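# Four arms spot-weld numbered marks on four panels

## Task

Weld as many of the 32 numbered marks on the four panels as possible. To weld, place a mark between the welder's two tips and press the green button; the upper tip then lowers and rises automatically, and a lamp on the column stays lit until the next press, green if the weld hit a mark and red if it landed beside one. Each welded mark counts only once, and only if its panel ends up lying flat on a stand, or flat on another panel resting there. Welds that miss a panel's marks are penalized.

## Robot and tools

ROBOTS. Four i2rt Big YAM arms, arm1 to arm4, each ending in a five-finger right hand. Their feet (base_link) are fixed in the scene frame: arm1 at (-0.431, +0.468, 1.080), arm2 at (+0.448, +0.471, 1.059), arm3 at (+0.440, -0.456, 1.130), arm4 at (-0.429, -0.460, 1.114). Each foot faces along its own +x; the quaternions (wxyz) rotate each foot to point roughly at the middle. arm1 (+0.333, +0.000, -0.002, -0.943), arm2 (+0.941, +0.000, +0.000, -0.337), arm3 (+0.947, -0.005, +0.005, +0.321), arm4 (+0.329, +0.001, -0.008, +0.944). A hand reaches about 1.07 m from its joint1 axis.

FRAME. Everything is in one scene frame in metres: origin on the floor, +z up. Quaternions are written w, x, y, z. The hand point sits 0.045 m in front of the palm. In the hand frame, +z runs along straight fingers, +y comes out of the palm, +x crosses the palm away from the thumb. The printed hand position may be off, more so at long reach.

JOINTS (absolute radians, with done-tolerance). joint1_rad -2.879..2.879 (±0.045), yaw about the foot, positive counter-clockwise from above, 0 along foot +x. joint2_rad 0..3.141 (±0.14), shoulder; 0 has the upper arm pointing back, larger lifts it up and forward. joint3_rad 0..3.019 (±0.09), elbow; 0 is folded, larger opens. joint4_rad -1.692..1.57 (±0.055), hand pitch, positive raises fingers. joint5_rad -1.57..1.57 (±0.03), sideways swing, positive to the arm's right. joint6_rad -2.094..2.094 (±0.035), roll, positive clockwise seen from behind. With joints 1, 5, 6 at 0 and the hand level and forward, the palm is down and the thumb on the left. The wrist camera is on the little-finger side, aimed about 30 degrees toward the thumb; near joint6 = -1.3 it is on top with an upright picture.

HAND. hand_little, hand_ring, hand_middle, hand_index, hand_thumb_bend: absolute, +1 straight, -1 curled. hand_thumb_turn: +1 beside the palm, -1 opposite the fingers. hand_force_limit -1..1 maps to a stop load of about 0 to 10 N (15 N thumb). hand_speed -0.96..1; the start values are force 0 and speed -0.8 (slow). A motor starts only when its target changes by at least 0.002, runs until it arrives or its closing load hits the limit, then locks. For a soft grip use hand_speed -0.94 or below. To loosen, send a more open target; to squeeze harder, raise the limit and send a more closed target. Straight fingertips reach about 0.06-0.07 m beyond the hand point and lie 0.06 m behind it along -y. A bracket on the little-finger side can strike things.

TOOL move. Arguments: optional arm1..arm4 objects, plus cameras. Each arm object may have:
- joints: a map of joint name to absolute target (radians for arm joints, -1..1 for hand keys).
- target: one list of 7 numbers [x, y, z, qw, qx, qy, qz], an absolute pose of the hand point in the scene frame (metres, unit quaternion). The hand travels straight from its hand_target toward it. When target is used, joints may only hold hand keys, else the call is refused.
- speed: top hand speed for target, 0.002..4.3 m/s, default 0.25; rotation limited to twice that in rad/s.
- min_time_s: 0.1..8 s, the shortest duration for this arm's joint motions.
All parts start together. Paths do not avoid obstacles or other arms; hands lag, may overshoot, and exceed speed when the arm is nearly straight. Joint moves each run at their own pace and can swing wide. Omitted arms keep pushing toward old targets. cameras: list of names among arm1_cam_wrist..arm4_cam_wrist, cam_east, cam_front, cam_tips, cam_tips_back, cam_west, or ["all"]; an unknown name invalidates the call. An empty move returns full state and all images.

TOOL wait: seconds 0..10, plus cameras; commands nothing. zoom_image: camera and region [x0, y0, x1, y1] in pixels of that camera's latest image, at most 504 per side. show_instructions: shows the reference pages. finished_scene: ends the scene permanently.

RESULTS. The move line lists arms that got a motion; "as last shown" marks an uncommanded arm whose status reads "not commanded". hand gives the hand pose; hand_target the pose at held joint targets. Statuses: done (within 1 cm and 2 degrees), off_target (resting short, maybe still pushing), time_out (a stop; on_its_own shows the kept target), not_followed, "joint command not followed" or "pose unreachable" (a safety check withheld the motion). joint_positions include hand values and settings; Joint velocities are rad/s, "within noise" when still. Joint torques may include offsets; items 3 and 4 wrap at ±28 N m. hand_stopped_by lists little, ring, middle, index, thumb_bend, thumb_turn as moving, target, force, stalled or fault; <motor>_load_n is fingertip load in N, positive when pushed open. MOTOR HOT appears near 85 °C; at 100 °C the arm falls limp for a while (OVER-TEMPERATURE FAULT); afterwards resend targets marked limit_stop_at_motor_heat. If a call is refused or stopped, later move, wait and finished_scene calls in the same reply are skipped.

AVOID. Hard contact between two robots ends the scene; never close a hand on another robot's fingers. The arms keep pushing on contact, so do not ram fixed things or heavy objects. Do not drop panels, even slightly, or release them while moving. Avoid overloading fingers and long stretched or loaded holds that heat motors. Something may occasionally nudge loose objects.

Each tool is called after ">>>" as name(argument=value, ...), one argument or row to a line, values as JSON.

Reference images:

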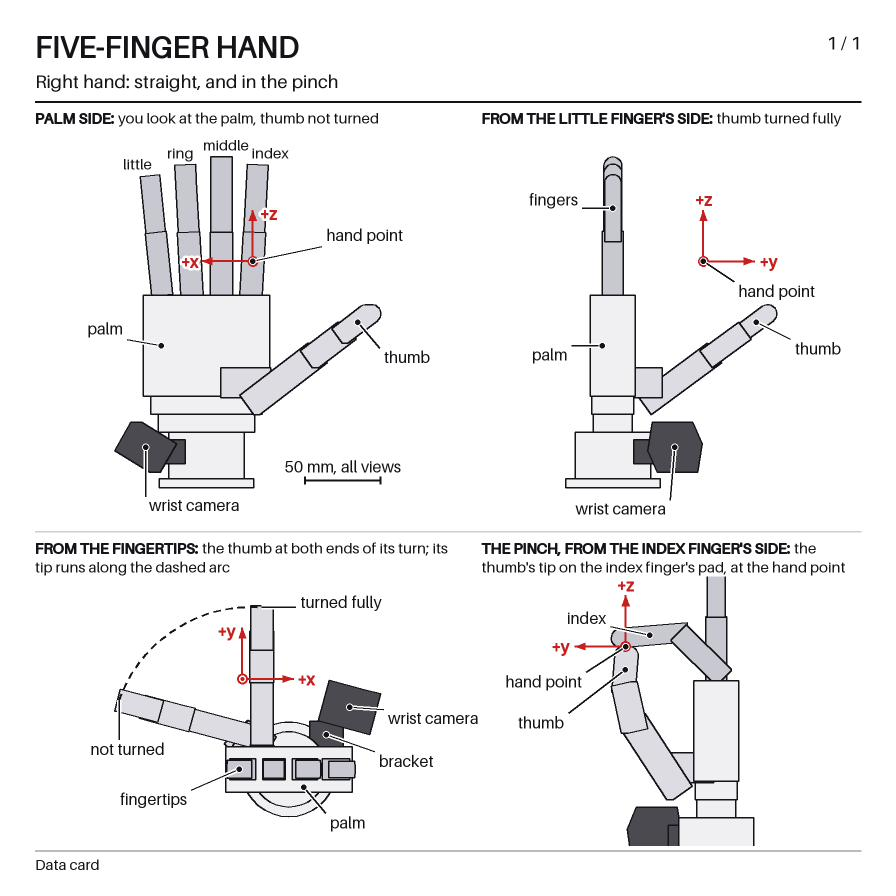

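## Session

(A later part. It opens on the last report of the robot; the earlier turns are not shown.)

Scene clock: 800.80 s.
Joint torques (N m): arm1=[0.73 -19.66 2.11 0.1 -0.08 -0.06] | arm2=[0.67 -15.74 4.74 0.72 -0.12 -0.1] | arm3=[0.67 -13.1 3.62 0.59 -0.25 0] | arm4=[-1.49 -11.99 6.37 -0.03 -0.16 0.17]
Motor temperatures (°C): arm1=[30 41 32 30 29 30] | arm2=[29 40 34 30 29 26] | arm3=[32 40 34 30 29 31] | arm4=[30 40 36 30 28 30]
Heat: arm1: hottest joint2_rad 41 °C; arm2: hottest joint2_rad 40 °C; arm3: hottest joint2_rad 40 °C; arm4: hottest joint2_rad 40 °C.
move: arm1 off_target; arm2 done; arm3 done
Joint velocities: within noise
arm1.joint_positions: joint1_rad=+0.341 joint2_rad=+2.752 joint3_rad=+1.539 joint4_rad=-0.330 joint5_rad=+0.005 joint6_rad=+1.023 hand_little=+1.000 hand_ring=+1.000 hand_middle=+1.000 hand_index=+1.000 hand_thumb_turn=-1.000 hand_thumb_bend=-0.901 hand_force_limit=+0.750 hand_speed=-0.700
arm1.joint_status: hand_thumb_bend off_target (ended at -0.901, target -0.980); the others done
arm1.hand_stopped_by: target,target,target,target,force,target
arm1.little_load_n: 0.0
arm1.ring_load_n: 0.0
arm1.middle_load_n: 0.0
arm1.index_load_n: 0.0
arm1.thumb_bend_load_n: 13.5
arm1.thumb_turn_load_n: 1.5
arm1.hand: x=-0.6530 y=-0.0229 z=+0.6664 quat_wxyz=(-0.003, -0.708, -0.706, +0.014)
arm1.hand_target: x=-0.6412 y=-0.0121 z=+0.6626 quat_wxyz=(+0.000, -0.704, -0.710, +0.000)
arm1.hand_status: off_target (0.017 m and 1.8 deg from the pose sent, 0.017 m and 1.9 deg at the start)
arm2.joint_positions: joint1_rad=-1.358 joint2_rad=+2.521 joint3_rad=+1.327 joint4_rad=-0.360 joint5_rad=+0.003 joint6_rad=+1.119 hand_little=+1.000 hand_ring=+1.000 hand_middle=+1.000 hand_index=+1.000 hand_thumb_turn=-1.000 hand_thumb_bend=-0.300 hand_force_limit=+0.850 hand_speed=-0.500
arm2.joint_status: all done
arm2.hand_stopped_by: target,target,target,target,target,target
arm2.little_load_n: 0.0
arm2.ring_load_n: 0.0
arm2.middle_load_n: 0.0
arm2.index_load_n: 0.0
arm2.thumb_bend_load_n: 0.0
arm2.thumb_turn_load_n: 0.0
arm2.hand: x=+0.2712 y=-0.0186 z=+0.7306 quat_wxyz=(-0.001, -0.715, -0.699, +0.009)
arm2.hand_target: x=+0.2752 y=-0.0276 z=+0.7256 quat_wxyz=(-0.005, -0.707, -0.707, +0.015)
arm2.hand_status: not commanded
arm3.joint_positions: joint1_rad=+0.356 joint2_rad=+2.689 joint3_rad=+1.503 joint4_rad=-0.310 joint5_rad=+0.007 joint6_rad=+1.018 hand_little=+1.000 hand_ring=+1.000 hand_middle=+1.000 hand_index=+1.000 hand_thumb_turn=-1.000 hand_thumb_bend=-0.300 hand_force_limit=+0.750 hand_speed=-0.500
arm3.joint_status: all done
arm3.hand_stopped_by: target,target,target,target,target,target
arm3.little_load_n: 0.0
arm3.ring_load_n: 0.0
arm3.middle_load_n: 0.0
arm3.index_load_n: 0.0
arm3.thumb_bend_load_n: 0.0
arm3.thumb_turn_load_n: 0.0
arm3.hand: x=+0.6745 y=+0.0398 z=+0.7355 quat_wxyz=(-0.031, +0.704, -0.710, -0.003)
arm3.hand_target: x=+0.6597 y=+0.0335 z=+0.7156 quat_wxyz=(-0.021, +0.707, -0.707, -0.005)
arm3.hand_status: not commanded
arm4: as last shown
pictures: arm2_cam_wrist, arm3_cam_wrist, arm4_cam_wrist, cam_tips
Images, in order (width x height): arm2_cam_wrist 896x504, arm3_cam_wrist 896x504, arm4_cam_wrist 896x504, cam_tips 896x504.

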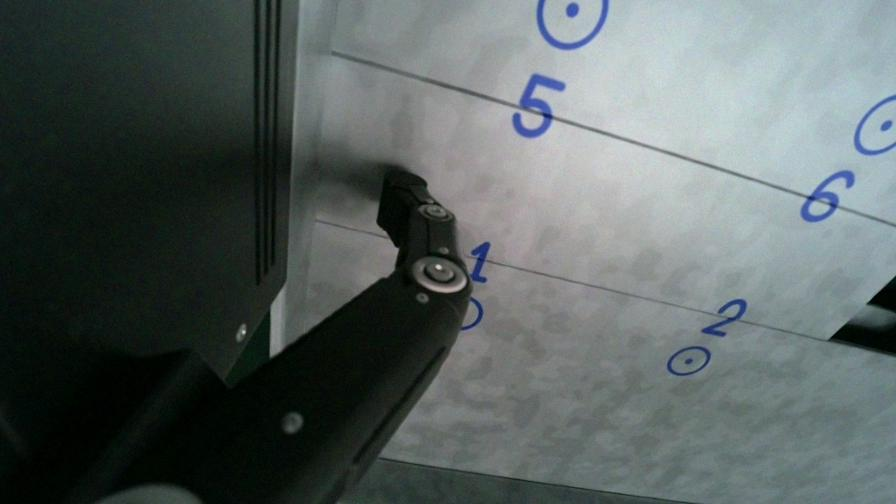

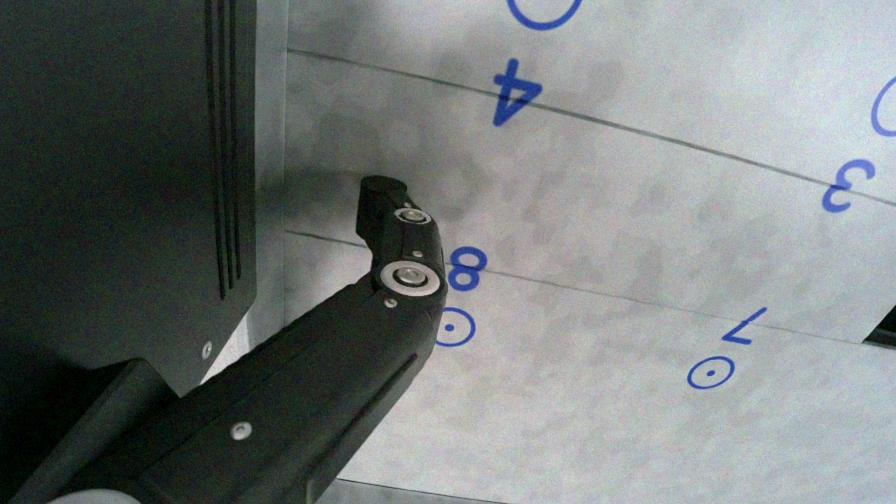

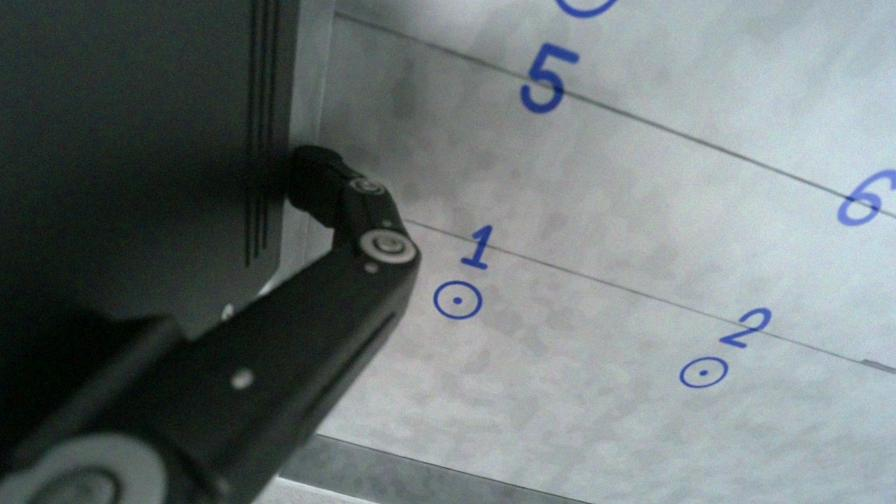

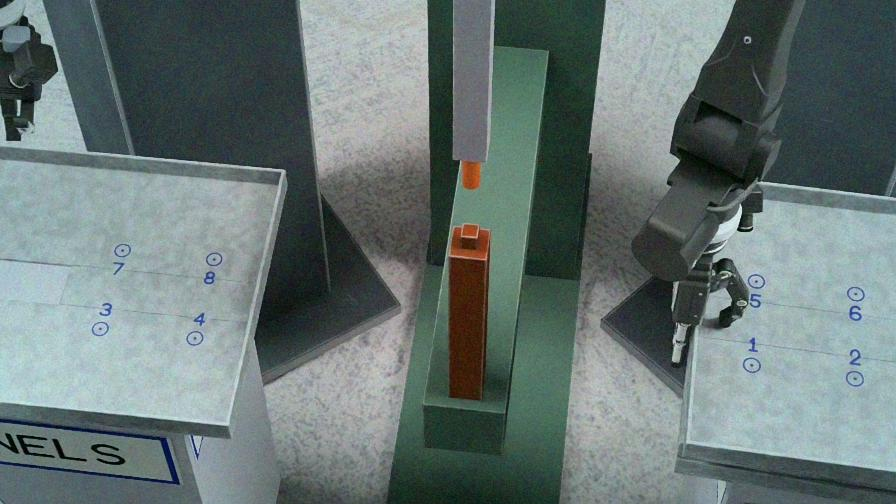

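>>> move(
  arm2={"target": [0.272, -0.012, 0.93, 0.005, 0.7071, 0.7071, -0.0149], "speed": 0.2},
  arm3={"target": [0.675, 0.037, 0.93, -0.0205, 0.7071, -0.7071, -0.0053], "speed": 0.2},
  arm1={"target": [-0.642, -0.014, 0.752, -0.0756, 0.6982, 0.7079, -0.0746], "speed": 0.1},
  cameras=["arm4_cam_wrist", "arm1_cam_wrist", "cam_tips", "cam_tips_back", "cam_west", "cam_east"],
)

Scene clock: 803.13 s.
Joint torques (N m): arm1=[0.26 -19.6 2.99 0.75 0.33 -0.1] | arm2=[-0.79 -15.85 4.9 -0.25 -0.12 -0.12] | arm3=[-0.5 -15.56 3.81 -0.34 0.04 -0.09] | arm4=[-1.55 -11.99 6.34 -0.05 -0.15 0.16]
Motor temperatures (°C): arm1=[30 41 32 30 29 29] | arm2=[29 40 34 30 29 26] | arm3=[32 40 34 30 29 31] | arm4=[30 40 36 30 28 30]
Heat: arm1: hottest joint2_rad 41 °C; arm2: hottest joint2_rad 40 °C; arm3: hottest joint2_rad 40 °C; arm4: hottest joint2_rad 40 °C.
move: arm1 done; arm2 done; arm3 done
Joint velocities: within noise
arm1.joint_positions: joint1_rad=+0.420 joint2_rad=+2.509 joint3_rad=+1.289 joint4_rad=-0.271 joint5_rad=+0.186 joint6_rad=+1.083 hand_little=+1.000 hand_ring=+1.000 hand_middle=+1.000 hand_index=+1.000 hand_thumb_turn=-1.000 hand_thumb_bend=-0.901 hand_force_limit=+0.750 hand_speed=-0.700
arm1.joint_status: not commanded
arm1.hand_stopped_by: target,target,target,target,force,target
arm1.little_load_n: 0.0
arm1.ring_load_n: 0.0
arm1.middle_load_n: 0.0
arm1.index_load_n: 0.5
arm1.thumb_bend_load_n: 15.0
arm1.thumb_turn_load_n: 1.5
arm1.hand: x=-0.6398 y=-0.0099 z=+0.7458 quat_wxyz=(+0.075, -0.701, -0.707, +0.067)
arm1.hand_target: x=-0.6420 y=-0.0140 z=+0.7519 quat_wxyz=(+0.076, -0.698, -0.708, +0.075)
arm1.hand_status: done (0.008 m and 1.0 deg from the pose sent, 0.087 m and 11.4 deg at the start)
arm2.joint_positions: joint1_rad=-1.358 joint2_rad=+2.061 joint3_rad=+1.177 joint4_rad=-0.648 joint5_rad=+0.002 joint6_rad=+1.099 hand_little=+1.000 hand_ring=+1.000 hand_middle=+1.000 hand_index=+1.000 hand_thumb_turn=-1.000 hand_thumb_bend=-0.300 hand_force_limit=+0.850 hand_speed=-0.500
arm2.joint_status: not commanded
arm2.hand_stopped_by: target,target,target,target,target,target
arm2.little_load_n: 0.0
arm2.ring_load_n: 0.0
arm2.middle_load_n: 0.0
arm2.index_load_n: 0.0
arm2.thumb_bend_load_n: 0.0
arm2.thumb_turn_load_n: 0.5
arm2.hand: x=+0.2728 y=-0.0159 z=+0.9275 quat_wxyz=(-0.005, -0.708, -0.706, +0.019)
arm2.hand_target: x=+0.2721 y=-0.0119 z=+0.9300 quat_wxyz=(-0.005, -0.707, -0.707, +0.015)
arm2.hand_status: done (0.005 m and 0.5 deg from the pose sent, 0.200 m and 1.6 deg at the start)
arm3.joint_positions: joint1_rad=+0.351 joint2_rad=+2.247 joint3_rad=+1.310 joint4_rad=-0.563 joint5_rad=-0.001 joint6_rad=+1.011 hand_little=+1.000 hand_ring=+1.000 hand_middle=+1.000 hand_index=+1.000 hand_thumb_turn=-1.000 hand_thumb_bend=-0.300 hand_force_limit=+0.750 hand_speed=-0.500
arm3.joint_status: not commanded
arm3.hand_stopped_by: target,target,target,target,target,target
arm3.little_load_n: 0.0
arm3.ring_load_n: 0.0
arm3.middle_load_n: 0.0
arm3.index_load_n: 0.0
arm3.thumb_bend_load_n: 0.0
arm3.thumb_turn_load_n: 0.0
arm3.hand: x=+0.6778 y=+0.0425 z=+0.9304 quat_wxyz=(-0.028, +0.704, -0.709, -0.006)
arm3.hand_target: x=+0.6750 y=+0.0369 z=+0.9300 quat_wxyz=(-0.020, +0.707, -0.707, -0.005)
arm3.hand_status: done (0.006 m and 1.0 deg from the pose sent, 0.195 m and 1.3 deg at the start)
arm4: as last shown
arm4.thumb_bend_load_n: -0.5
pictures: arm1_cam_wrist, arm4_cam_wrist, cam_east, cam_tips, cam_tips_back, cam_west
Images, in order (width x height): arm1_cam_wrist 896x504, arm4_cam_wrist 896x504, cam_east 896x504, cam_tips 896x504, cam_tips_back 896x504, cam_west 896x504.

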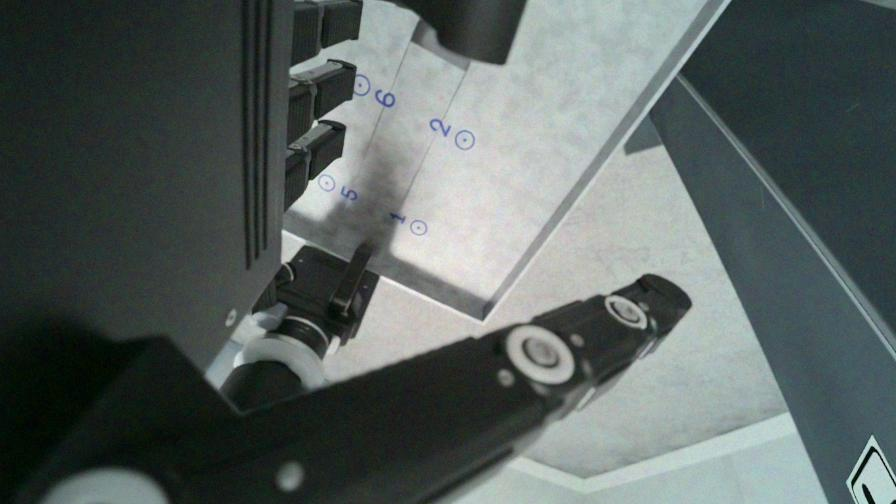

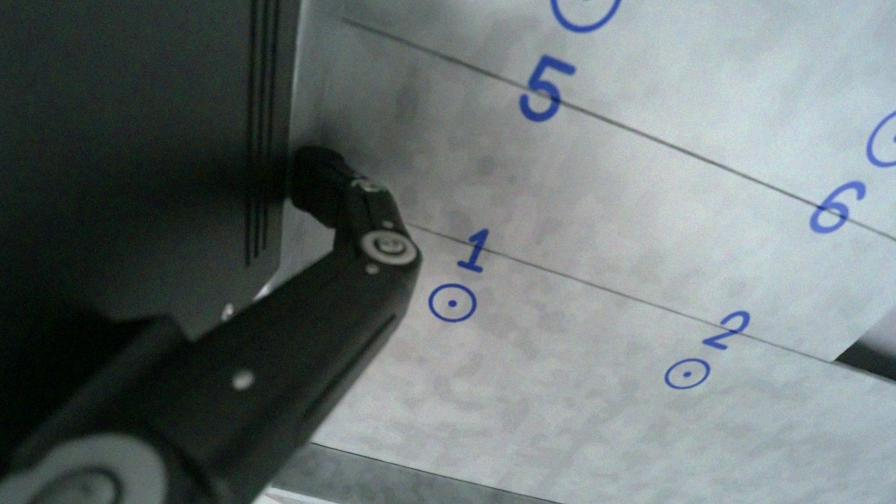

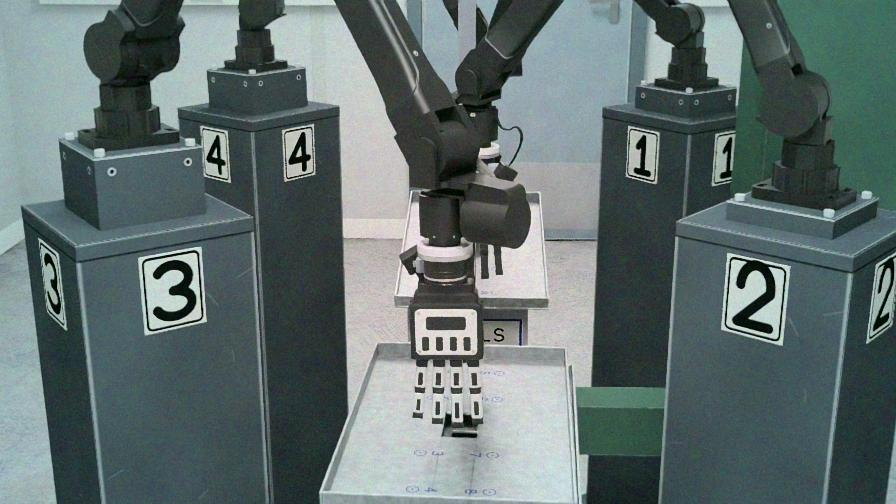

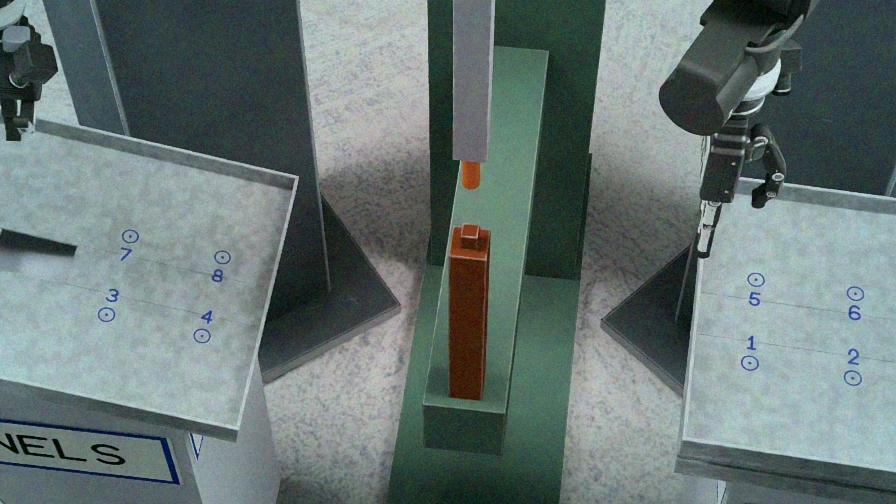

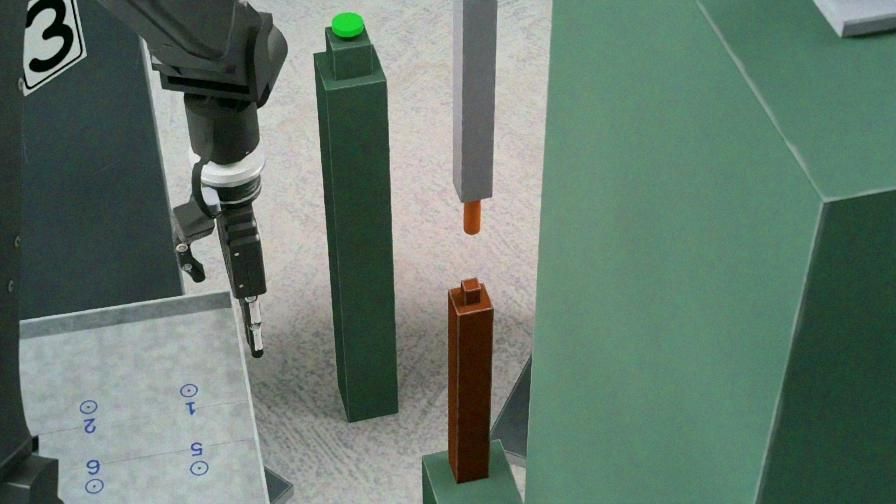

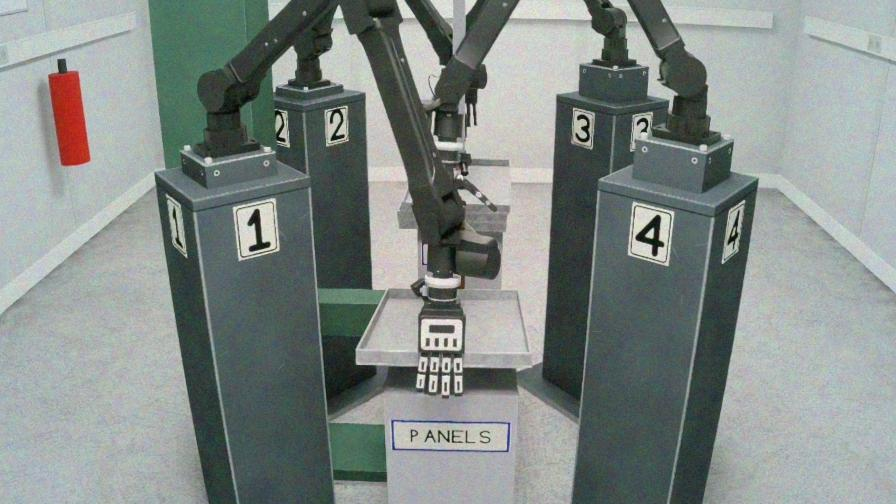

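>>> zoom_image(
  camera="cam_west",
  region=[330, 260, 560, 420],
)

>>> zoom_image(
  camera="arm1_cam_wrist",
  region=[250, 0, 650, 330],
)

Scaled by 2.191.

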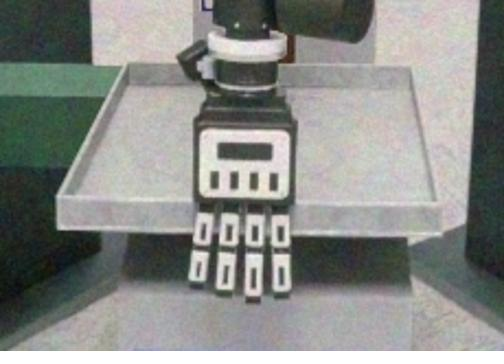

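Scaled by 1.260.

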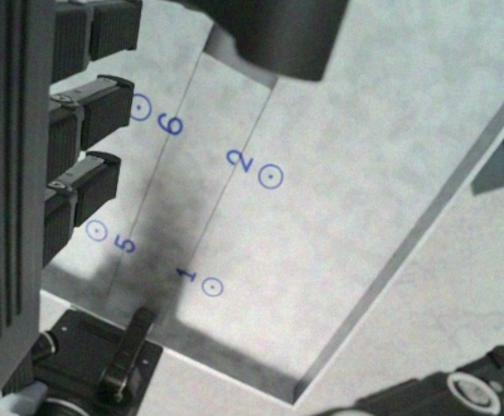

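>>> move(
  arm2={"joints": {"joint1_rad": -1.6, "joint2_rad": 1.65, "joint3_rad": 0.85, "joint4_rad": -0.771, "joint5_rad": 0, "joint6_rad": 0.85}, "min_time_s": 1.5},
  arm3={"joints": {"joint1_rad": 1.6, "joint2_rad": 1.7, "joint3_rad": 0.7, "joint4_rad": -0.57, "joint5_rad": 0, "joint6_rad": 0.7, "hand_little": -1, "hand_ring": -1, "hand_middle": -1, "hand_index": 1, "hand_thumb_turn": 1, "hand_thumb_bend": 1, "hand_speed": 0.0}, "min_time_s": 1.5},
  arm4={"target": [-0.441, -0.036, 0.812, -0.0516, 0.9928, -0.026, -0.1041], "speed": 0.12},
  cameras=["arm1_cam_wrist", "cam_tips", "cam_west", "cam_east"],
)

Scene clock: 807.77 s.
Joint torques (N m): arm1=[0.32 -19.72 2.99 0.79 0.33 -0.09] | arm2=[-1.08 -11.28 5.2 -0.31 -0.02 -0.14] | arm3=[-0.26 -9.17 3.45 -0.53 0.09 -0.18] | arm4=[-1.26 -13.04 3.77 0.28 -0.22 0.16]
Motor temperatures (°C): arm1=[30 41 32 30 29 29] | arm2=[29 40 33 30 29 26] | arm3=[32 40 34 30 29 31] | arm4=[30 39 36 30 28 30]
Heat: arm1: hottest joint2_rad 41 °C; arm2: hottest joint2_rad 40 °C; arm3: hottest joint2_rad 40 °C; arm4: hottest joint2_rad 39 °C.
move: arm2 done; arm3 done; arm4 off_target
Joint velocities: within noise
arm1: as last shown
arm1.index_load_n: 0.0
arm1.thumb_turn_load_n: 2.0
arm2.joint_positions: joint1_rad=-1.591 joint2_rad=+1.663 joint3_rad=+0.854 joint4_rad=-0.761 joint5_rad=+0.001 joint6_rad=+0.860 hand_little=+1.000 hand_ring=+1.000 hand_middle=+1.000 hand_index=+1.000 hand_thumb_turn=-1.000 hand_thumb_bend=-0.300 hand_force_limit=+0.850 hand_speed=-0.500
arm2.joint_status: all done
arm2.hand_stopped_by: target,target,target,target,target,target
arm2.little_load_n: 0.5
arm2.ring_load_n: 0.0
arm2.middle_load_n: 0.0
arm2.index_load_n: 0.0
arm2.thumb_bend_load_n: 0.0
arm2.thumb_turn_load_n: 0.0
arm2.hand: x=+0.2552 y=+0.1461 z=+1.0151 quat_wxyz=(+0.001, -0.706, -0.708, +0.000)
arm2.hand_target: x=+0.2544 y=+0.1498 z=+1.0189 quat_wxyz=(+0.000, -0.706, -0.708, +0.000)
arm2.hand_status: not commanded
arm3.joint_positions: joint1_rad=+1.605 joint2_rad=+1.709 joint3_rad=+0.702 joint4_rad=-0.564 joint5_rad=-0.001 joint6_rad=+0.709 hand_little=-1.000 hand_ring=-1.000 hand_middle=-1.000 hand_index=+1.000 hand_thumb_turn=+1.000 hand_thumb_bend=+1.000 hand_force_limit=+0.750 hand_speed=+0.000
arm3.joint_status: all done
arm3.hand_stopped_by: target,target,target,target,target,target
arm3.little_load_n: 0.0
arm3.ring_load_n: 0.0
arm3.middle_load_n: 0.0
arm3.index_load_n: 0.0
arm3.thumb_bend_load_n: 0.0
arm3.thumb_turn_load_n: 0.0
arm3.hand: x=+0.1880 y=-0.2498 z=+1.0348 quat_wxyz=(+0.006, +1.000, -0.011, -0.004)
arm3.hand_target: x=+0.1902 y=-0.2494 z=+1.0371 quat_wxyz=(+0.006, +1.000, -0.009, -0.004)
arm3.hand_status: not commanded
arm4.joint_positions: joint1_rad=-1.021 joint2_rad=+2.452 joint3_rad=+1.131 joint4_rad=-0.215 joint5_rad=-0.219 joint6_rad=-0.084 hand_little=-1.000 hand_ring=+1.000 hand_middle=+1.000 hand_index=+1.000 hand_thumb_turn=-1.000 hand_thumb_bend=+1.000 hand_force_limit=+0.300 hand_speed=-0.200
arm4.joint_status: not commanded
arm4.hand_stopped_by: target,target,target,target,target,target
arm4.little_load_n: 0.0
arm4.ring_load_n: 0.0
arm4.middle_load_n: 0.5
arm4.index_load_n: 0.0
arm4.thumb_bend_load_n: 0.0
arm4.thumb_turn_load_n: 0.0
arm4.hand: x=-0.4467 y=-0.0517 z=+0.8099 quat_wxyz=(-0.037, +0.994, -0.015, -0.106)
arm4.hand_target: x=-0.4410 y=-0.0361 z=+0.8124 quat_wxyz=(-0.052, +0.993, -0.026, -0.104)
arm4.hand_status: off_target (0.017 m and 2.1 deg from the pose sent, 0.130 m and 8.3 deg at the start)
pictures: arm1_cam_wrist, cam_east, cam_tips, cam_west
Images, in order (width x height): arm1_cam_wrist 896x504, cam_east 896x504, cam_tips 896x504, cam_west 896x504.

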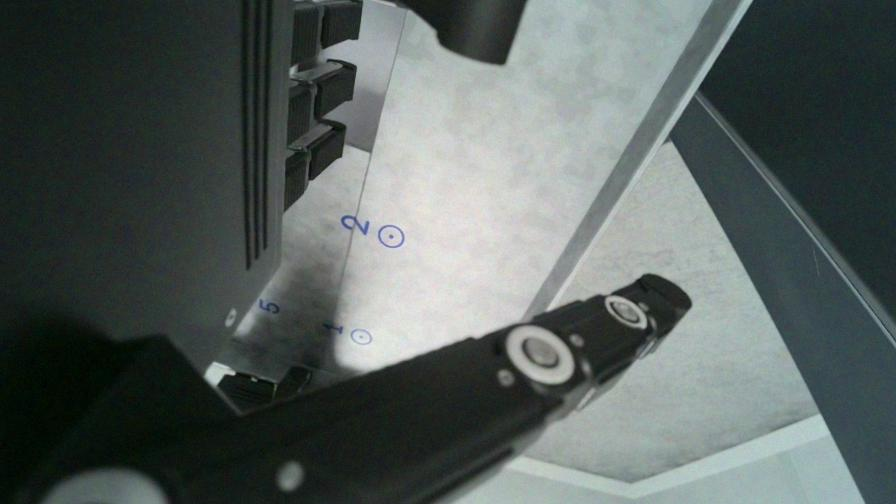

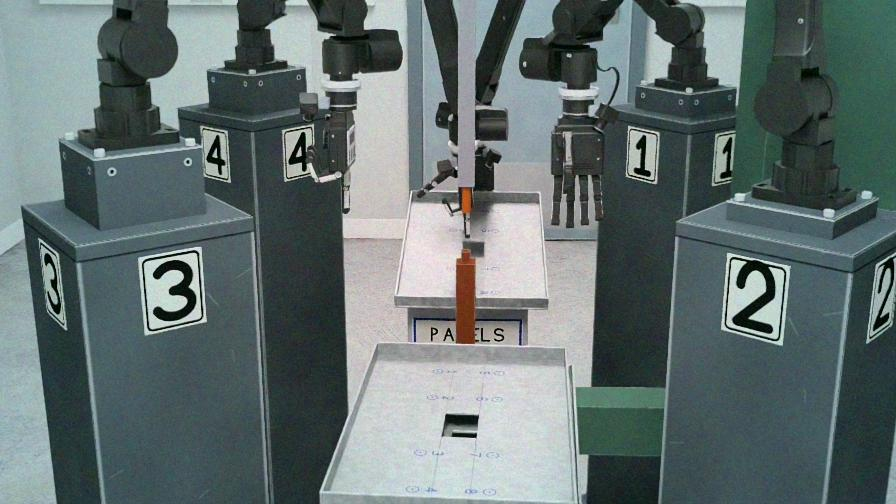

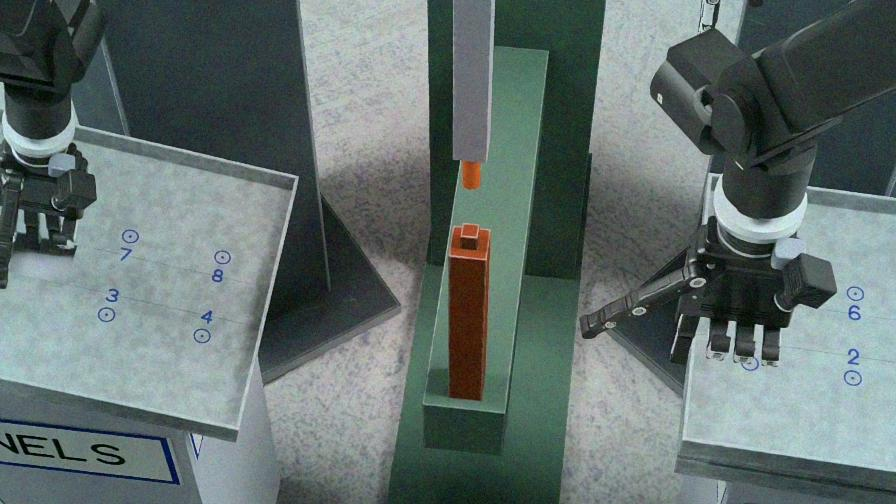

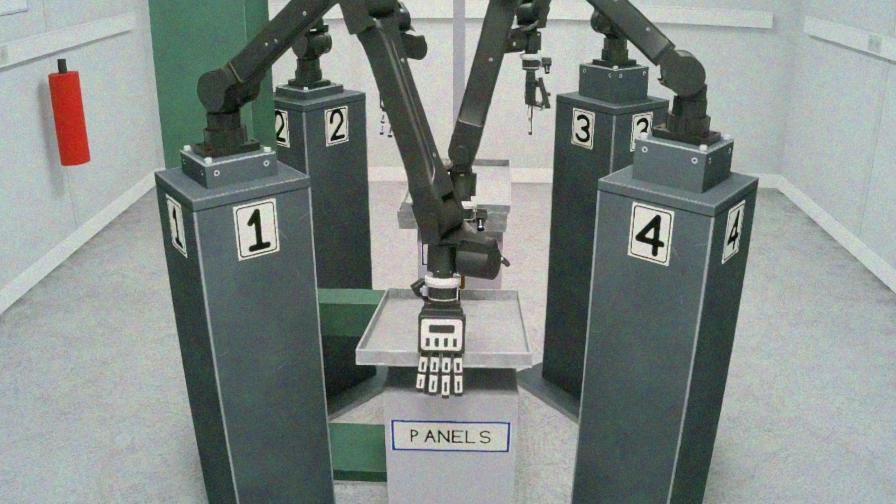

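>>> move(
  arm3={"joints": {"joint1_rad": 2.7, "joint2_rad": 1.75, "joint3_rad": 0.75, "joint4_rad": -0.57, "joint5_rad": 0, "joint6_rad": 0.2}, "min_time_s": 1.4},
  arm4={"target": [-0.453, -0.0255, 0.77, -0.0516, 0.9928, -0.026, -0.1041], "speed": 0.07},
  cameras=["arm1_cam_wrist", "cam_tips"],
)

Scene clock: 810.77 s.
Joint torques (N m): arm1=[0.32 -19.72 2.99 0.76 0.34 -0.09] | arm2=[-0.97 -11.34 5.2 -0.25 -0.06 -0.11] | arm3=[-0.97 -8.64 5.75 -0.31 0.05 -0.13] | arm4=[0.73 -13.16 3.51 0.28 -0.16 0.16]
Motor temperatures (°C): arm1=[30 41 31 30 29 29] | arm2=[29 39 33 30 29 26] | arm3=[32 40 34 30 29 31] | arm4=[30 39 35 30 28 30]
Heat: arm1: hottest joint2_rad 41 °C; arm2: hottest joint2_rad 39 °C; arm3: hottest joint2_rad 40 °C; arm4: hottest joint2_rad 39 °C.
move: arm3 done; arm4 off_target
Joint velocities: within noise
arm1, arm2: as last shown
arm2.joint_positions: joint1_rad=-1.591 joint2_rad=+1.663 joint3_rad=+0.854 joint4_rad=-0.761 joint5_rad=+0.001 joint6_rad=+0.859 hand_little=+1.000 hand_ring=+1.000 hand_middle=+1.000 hand_index=+1.000 hand_thumb_turn=-1.000 hand_thumb_bend=-0.300 hand_force_limit=+0.850 hand_speed=-0.500
arm2.little_load_n: 0.0
arm3.joint_positions: joint1_rad=+2.704 joint2_rad=+1.740 joint3_rad=+0.723 joint4_rad=-0.564 joint5_rad=+0.000 joint6_rad=+0.209 hand_little=-1.000 hand_ring=-1.000 hand_middle=-1.000 hand_index=+1.000 hand_thumb_turn=+1.000 hand_thumb_bend=+1.000 hand_force_limit=+0.750 hand_speed=+0.000
arm3.joint_status: all done
arm3.hand_stopped_by: target,target,target,target,target,target
arm3.little_load_n: 0.0
arm3.ring_load_n: 0.0
arm3.middle_load_n: 0.0
arm3.index_load_n: 0.0
arm3.thumb_bend_load_n: 0.0
arm3.thumb_turn_load_n: 0.0
arm3.hand: x=+0.1569 y=-0.5626 z=+1.0331 quat_wxyz=(+0.005, +0.705, +0.710, -0.002)
arm3.hand_target: x=+0.1449 y=-0.5633 z=+1.0349 quat_wxyz=(+0.001, +0.703, +0.711, -0.007)
arm3.hand_status: not commanded
arm4.joint_positions: joint1_rad=-1.016 joint2_rad=+2.560 joint3_rad=+1.214 joint4_rad=-0.178 joint5_rad=-0.219 joint6_rad=-0.055 hand_little=-1.000 hand_ring=+1.000 hand_middle=+1.000 hand_index=+1.000 hand_thumb_turn=-1.000 hand_thumb_bend=+1.000 hand_force_limit=+0.300 hand_speed=-0.200
arm4.joint_status: not commanded
arm4.hand_stopped_by: target,target,target,target,target,target
arm4.little_load_n: 0.0
arm4.ring_load_n: 0.0
arm4.middle_load_n: 0.0
arm4.index_load_n: 0.0
arm4.thumb_bend_load_n: 0.0
arm4.thumb_turn_load_n: -0.5
arm4.hand: x=-0.4487 y=-0.0381 z=+0.7703 quat_wxyz=(-0.041, +0.993, -0.027, -0.106)
arm4.hand_target: x=-0.4531 y=-0.0256 z=+0.7703 quat_wxyz=(-0.052, +0.993, -0.026, -0.104)
arm4.hand_status: off_target (0.013 m and 1.2 deg from the pose sent, 0.048 m and 2.1 deg at the start)
Images, in order (width x height): arm1_cam_wrist 896x504, cam_tips 896x504.

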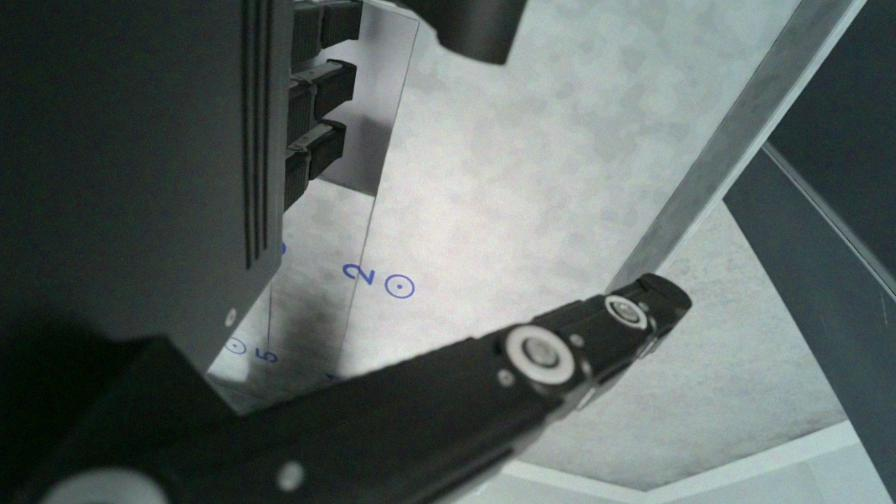

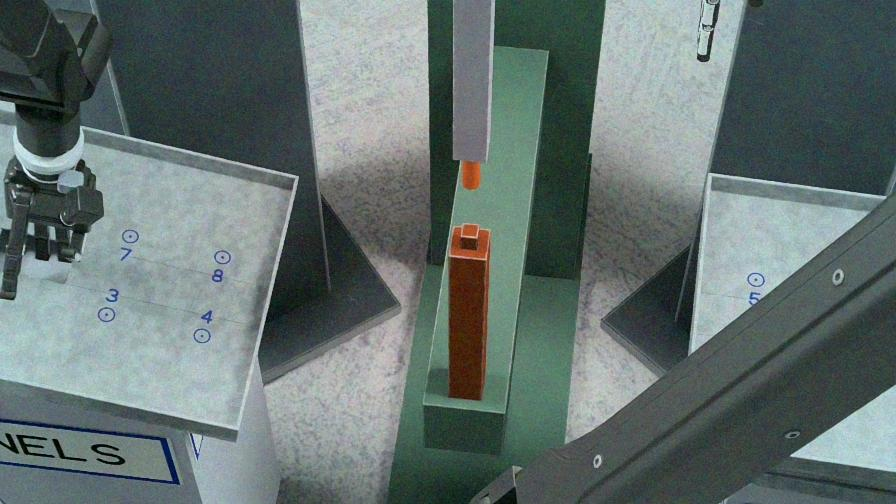

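>>> move(
  arm3={"joints": {"joint1_rad": 2.706, "joint2_rad": 2.403, "joint3_rad": 1.17, "joint4_rad": -0.339, "joint5_rad": 0.008, "joint6_rad": -0.065}, "min_time_s": 1.2},
  arm4={"target": [-0.4656, -0.0225, 0.711, -0.0516, 0.9928, -0.026, -0.1041], "speed": 0.07},
  cameras=["arm1_cam_wrist", "cam_tips", "cam_east", "cam_west"],
)

Scene clock: 813.27 s.
Joint torques (N m): arm1=[0.85 -20.54 3.54 0.68 0 -0.17] | arm2=[-1.2 -11.58 5.18 -0.24 -0.06 -0.11] | arm3=[0.03 -16.09 3.37 0.53 0.1 -0.11] | arm4=[2.32 -6.77 6.65 1.87 -0.1 0.07]
Motor temperatures (°C): arm1=[30 41 31 30 29 29] | arm2=[29 39 33 30 29 26] | arm3=[32 40 34 30 29 31] | arm4=[30 39 35 30 28 30]
Heat: arm1: hottest joint2_rad 41 °C; arm2: hottest joint2_rad 39 °C; arm3: hottest joint2_rad 40 °C; arm4: hottest joint2_rad 39 °C.
move: arm3 done; arm4 off_target
Joint velocities: within noise
arm1, arm2: as last shown
arm1.joint_positions: joint1_rad=+0.412 joint2_rad=+2.522 joint3_rad=+1.279 joint4_rad=-0.270 joint5_rad=+0.196 joint6_rad=+1.091 hand_little=+1.000 hand_ring=+1.000 hand_middle=+1.000 hand_index=+1.000 hand_thumb_turn=-1.000 hand_thumb_bend=-0.900 hand_force_limit=+0.750 hand_speed=-0.700
arm1.index_load_n: -0.5
arm1.thumb_bend_load_n: 16.5
arm1.thumb_turn_load_n: 2.5
arm1.hand: x=-0.6399 y=+0.0032 z=+0.7376 quat_wxyz=(+0.083, -0.705, -0.702, +0.057)
arm1.hand_target: x=-0.6421 y=-0.0142 z=+0.7520 quat_wxyz=(+0.076, -0.698, -0.708, +0.075)
arm2.thumb_bend_load_n: 0.5
arm3.joint_positions: joint1_rad=+2.704 joint2_rad=+2.411 joint3_rad=+1.153 joint4_rad=-0.352 joint5_rad=+0.006 joint6_rad=-0.057 hand_little=-1.000 hand_ring=-1.000 hand_middle=-1.000 hand_index=+1.000 hand_thumb_turn=+1.000 hand_thumb_bend=+1.000 hand_force_limit=+0.750 hand_speed=+0.000
arm3.joint_status: all done
arm3.hand_stopped_by: target,target,target,target,target,target
arm3.little_load_n: 0.0
arm3.ring_load_n: 0.0
arm3.middle_load_n: 0.0
arm3.index_load_n: 0.0
arm3.thumb_bend_load_n: 0.0
arm3.thumb_turn_load_n: 0.0
arm3.hand: x=+0.0582 y=-0.5694 z=+0.8376 quat_wxyz=(+0.012, +0.604, +0.797, +0.010)
arm3.hand_target: x=+0.0412 y=-0.5730 z=+0.8406 quat_wxyz=(-0.002, +0.600, +0.800, -0.004)
arm3.hand_status: not commanded
arm4.joint_positions: joint1_rad=-1.009 joint2_rad=+2.601 joint3_rad=+1.265 joint4_rad=-0.160 joint5_rad=-0.219 joint6_rad=-0.020 hand_little=-1.000 hand_ring=+0.999 hand_middle=+1.000 hand_index=+1.000 hand_thumb_turn=-1.000 hand_thumb_bend=+1.000 hand_force_limit=+0.300 hand_speed=-0.200
arm4.joint_status: not commanded
arm4.hand_stopped_by: target,target,target,target,target,target
arm4.little_load_n: 0.5
arm4.ring_load_n: -9.0
arm4.middle_load_n: 0.0
arm4.index_load_n: 0.0
arm4.thumb_bend_load_n: 0.0
arm4.thumb_turn_load_n: 0.0
arm4.hand: x=-0.4519 y=-0.0203 z=+0.7559 quat_wxyz=(-0.052, +0.992, -0.039, -0.105)
arm4.hand_target: x=-0.4646 y=-0.0261 z=+0.7157 quat_wxyz=(-0.052, +0.993, -0.026, -0.104)
arm4.hand_status: off_target (0.047 m and 1.5 deg from the pose sent, 0.064 m and 1.2 deg at the start)
pictures: arm1_cam_wrist, cam_east, cam_tips, cam_west
Images, in order (width x height): arm1_cam_wrist 896x504, cam_east 896x504, cam_tips 896x504, cam_west 896x504.

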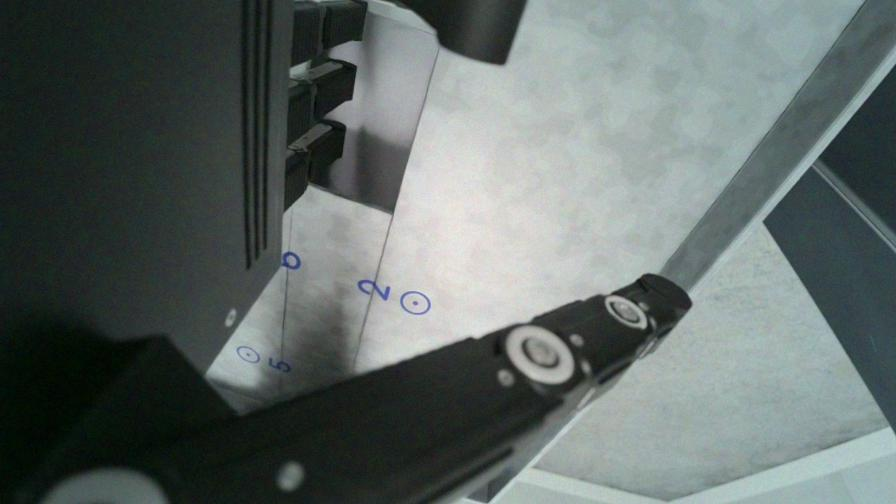

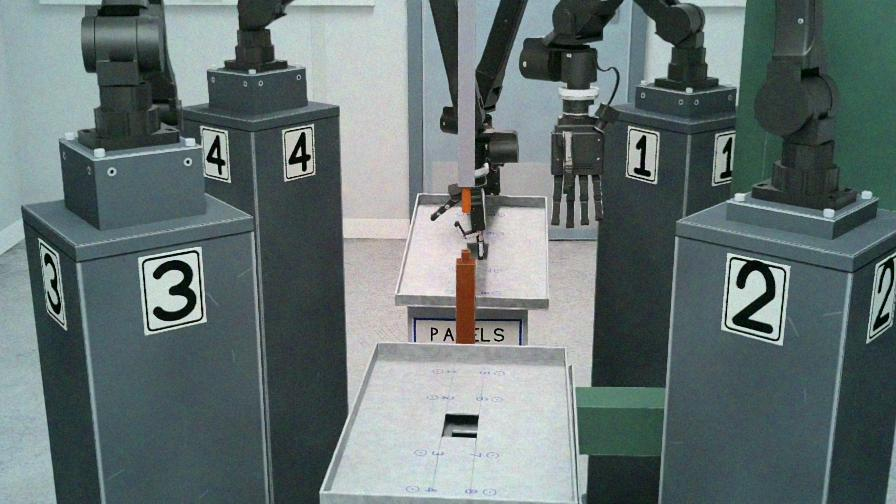

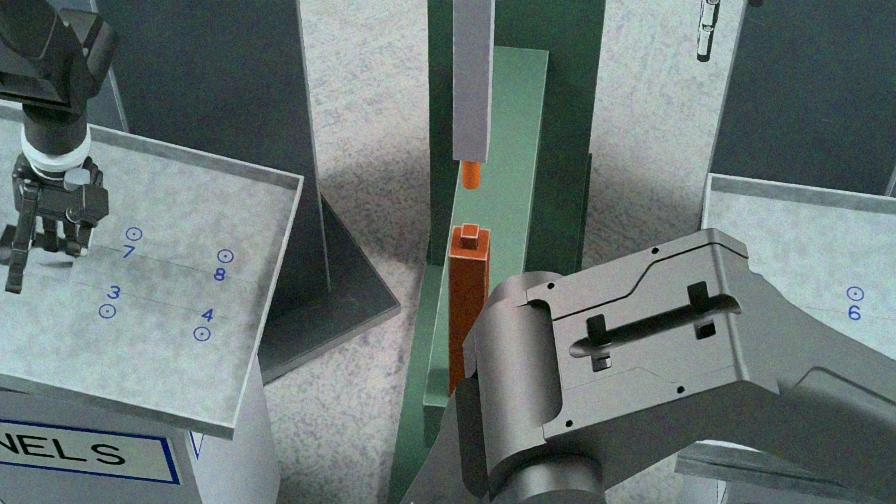

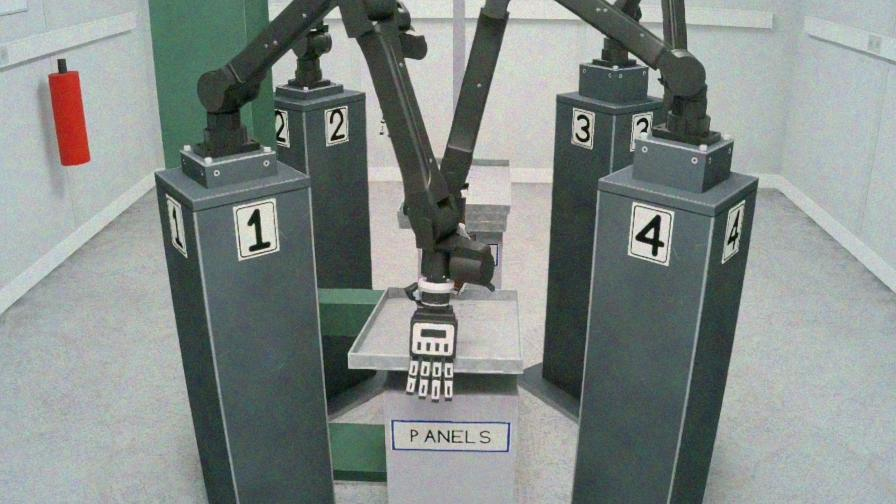

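>>> move(
  arm4={"target": [-0.465, -0.022, 0.788, -0.0516, 0.9928, -0.026, -0.1041], "speed": 0.1},
  cameras=["arm1_cam_wrist", "arm4_cam_wrist", "cam_west"],
)

Scene clock: 815.37 s.
Joint torques (N m): arm1=[0.62 -20.01 3.7 0.69 0.23 -0.17] | arm2=[-1.08 -11.46 5.19 -0.24 -0.07 -0.11] | arm3=[0.26 -15.15 3.41 0.47 0.13 -0.14] | arm4=[0.32 -14.74 2.14 -0.2 -0.28 0.08]
Motor temperatures (°C): arm1=[30 41 31 30 29 29] | arm2=[29 39 33 30 29 26] | arm3=[32 40 34 30 29 31] | arm4=[30 39 35 30 28 30]
Heat: arm1: hottest joint2_rad 41 °C; arm2: hottest joint2_rad 39 °C; arm3: hottest joint2_rad 40 °C; arm4: hottest joint2_rad 39 °C.
move: arm4 off_target
Joint velocities: within noise
arm1, arm2, arm3: as last shown
arm1.joint_positions: joint1_rad=+0.415 joint2_rad=+2.513 joint3_rad=+1.279 joint4_rad=-0.270 joint5_rad=+0.189 joint6_rad=+1.091 hand_little=+1.000 hand_ring=+1.000 hand_middle=+1.000 hand_index=+1.000 hand_thumb_turn=-1.000 hand_thumb_bend=-0.900 hand_force_limit=+0.750 hand_speed=-0.700
arm1.index_load_n: 0.0
arm1.thumb_bend_load_n: 15.0
arm1.hand: x=-0.6393 y=-0.0016 z=+0.7421 quat_wxyz=(+0.078, -0.705, -0.702, +0.061)
arm1.hand_target: x=-0.6419 y=-0.0141 z=+0.7519 quat_wxyz=(+0.076, -0.698, -0.708, +0.075)
arm2.little_load_n: 0.5
arm2.thumb_bend_load_n: 0.0
arm2.thumb_turn_load_n: -0.5
arm4.joint_positions: joint1_rad=-0.987 joint2_rad=+2.539 joint3_rad=+1.213 joint4_rad=-0.181 joint5_rad=-0.214 joint6_rad=-0.020 hand_little=-1.000 hand_ring=+1.000 hand_middle=+1.000 hand_index=+1.000 hand_thumb_turn=-1.000 hand_thumb_bend=+1.000 hand_force_limit=+0.300 hand_speed=-0.200
arm4.joint_status: not commanded
arm4.hand_stopped_by: target,target,target,target,target,target
arm4.little_load_n: 0.0
arm4.ring_load_n: 0.0
arm4.middle_load_n: 0.0
arm4.index_load_n: 0.0
arm4.thumb_bend_load_n: 0.0
arm4.thumb_turn_load_n: -0.5
arm4.hand: x=-0.4614 y=-0.0295 z=+0.7791 quat_wxyz=(-0.046, +0.993, -0.029, -0.104)
arm4.hand_target: x=-0.4650 y=-0.0220 z=+0.7879 quat_wxyz=(-0.052, +0.993, -0.026, -0.104)
arm4.hand_status: off_target (0.012 m and 0.8 deg from the pose sent, 0.035 m and 1.5 deg at the start)
Images, in order (width x height): arm1_cam_wrist 896x504, arm4_cam_wrist 896x504, cam_west 896x504.

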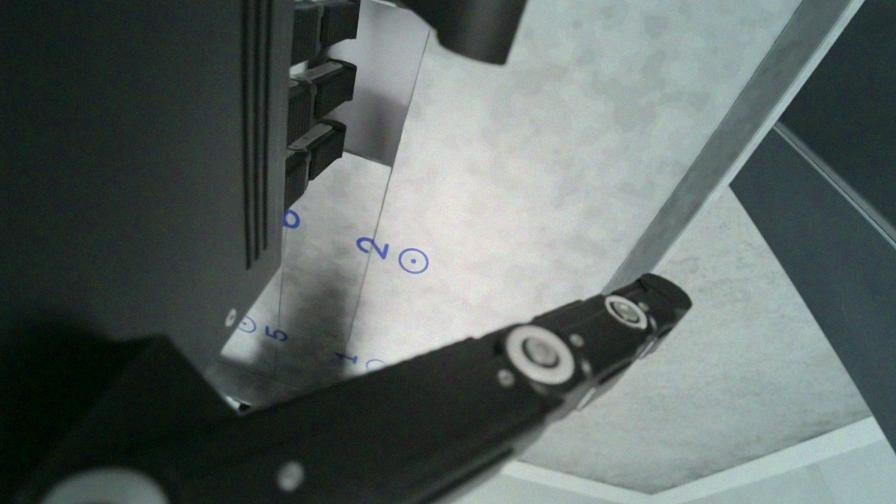

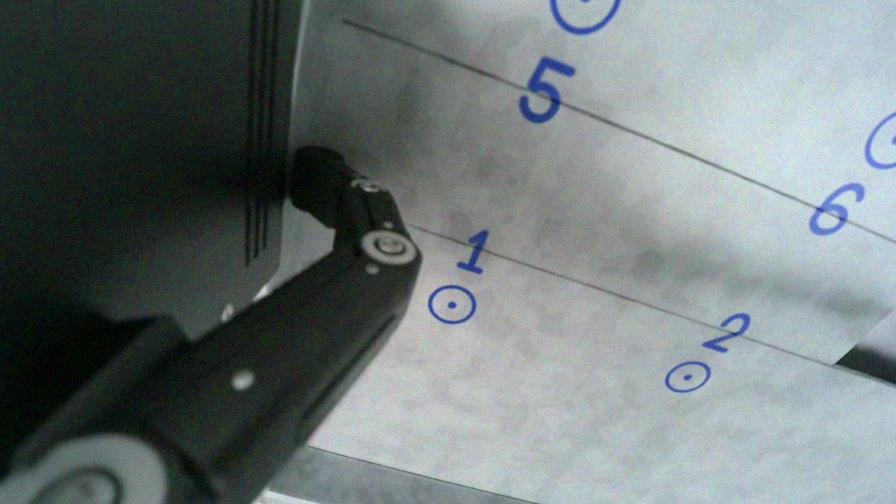

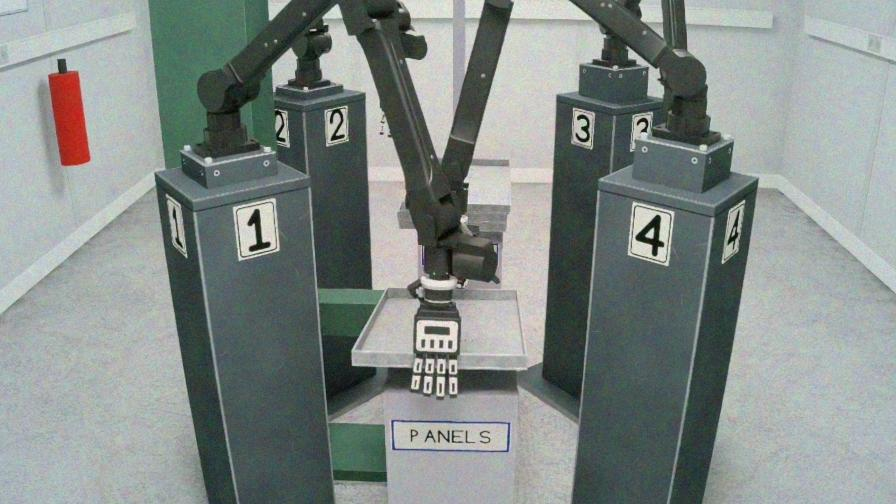

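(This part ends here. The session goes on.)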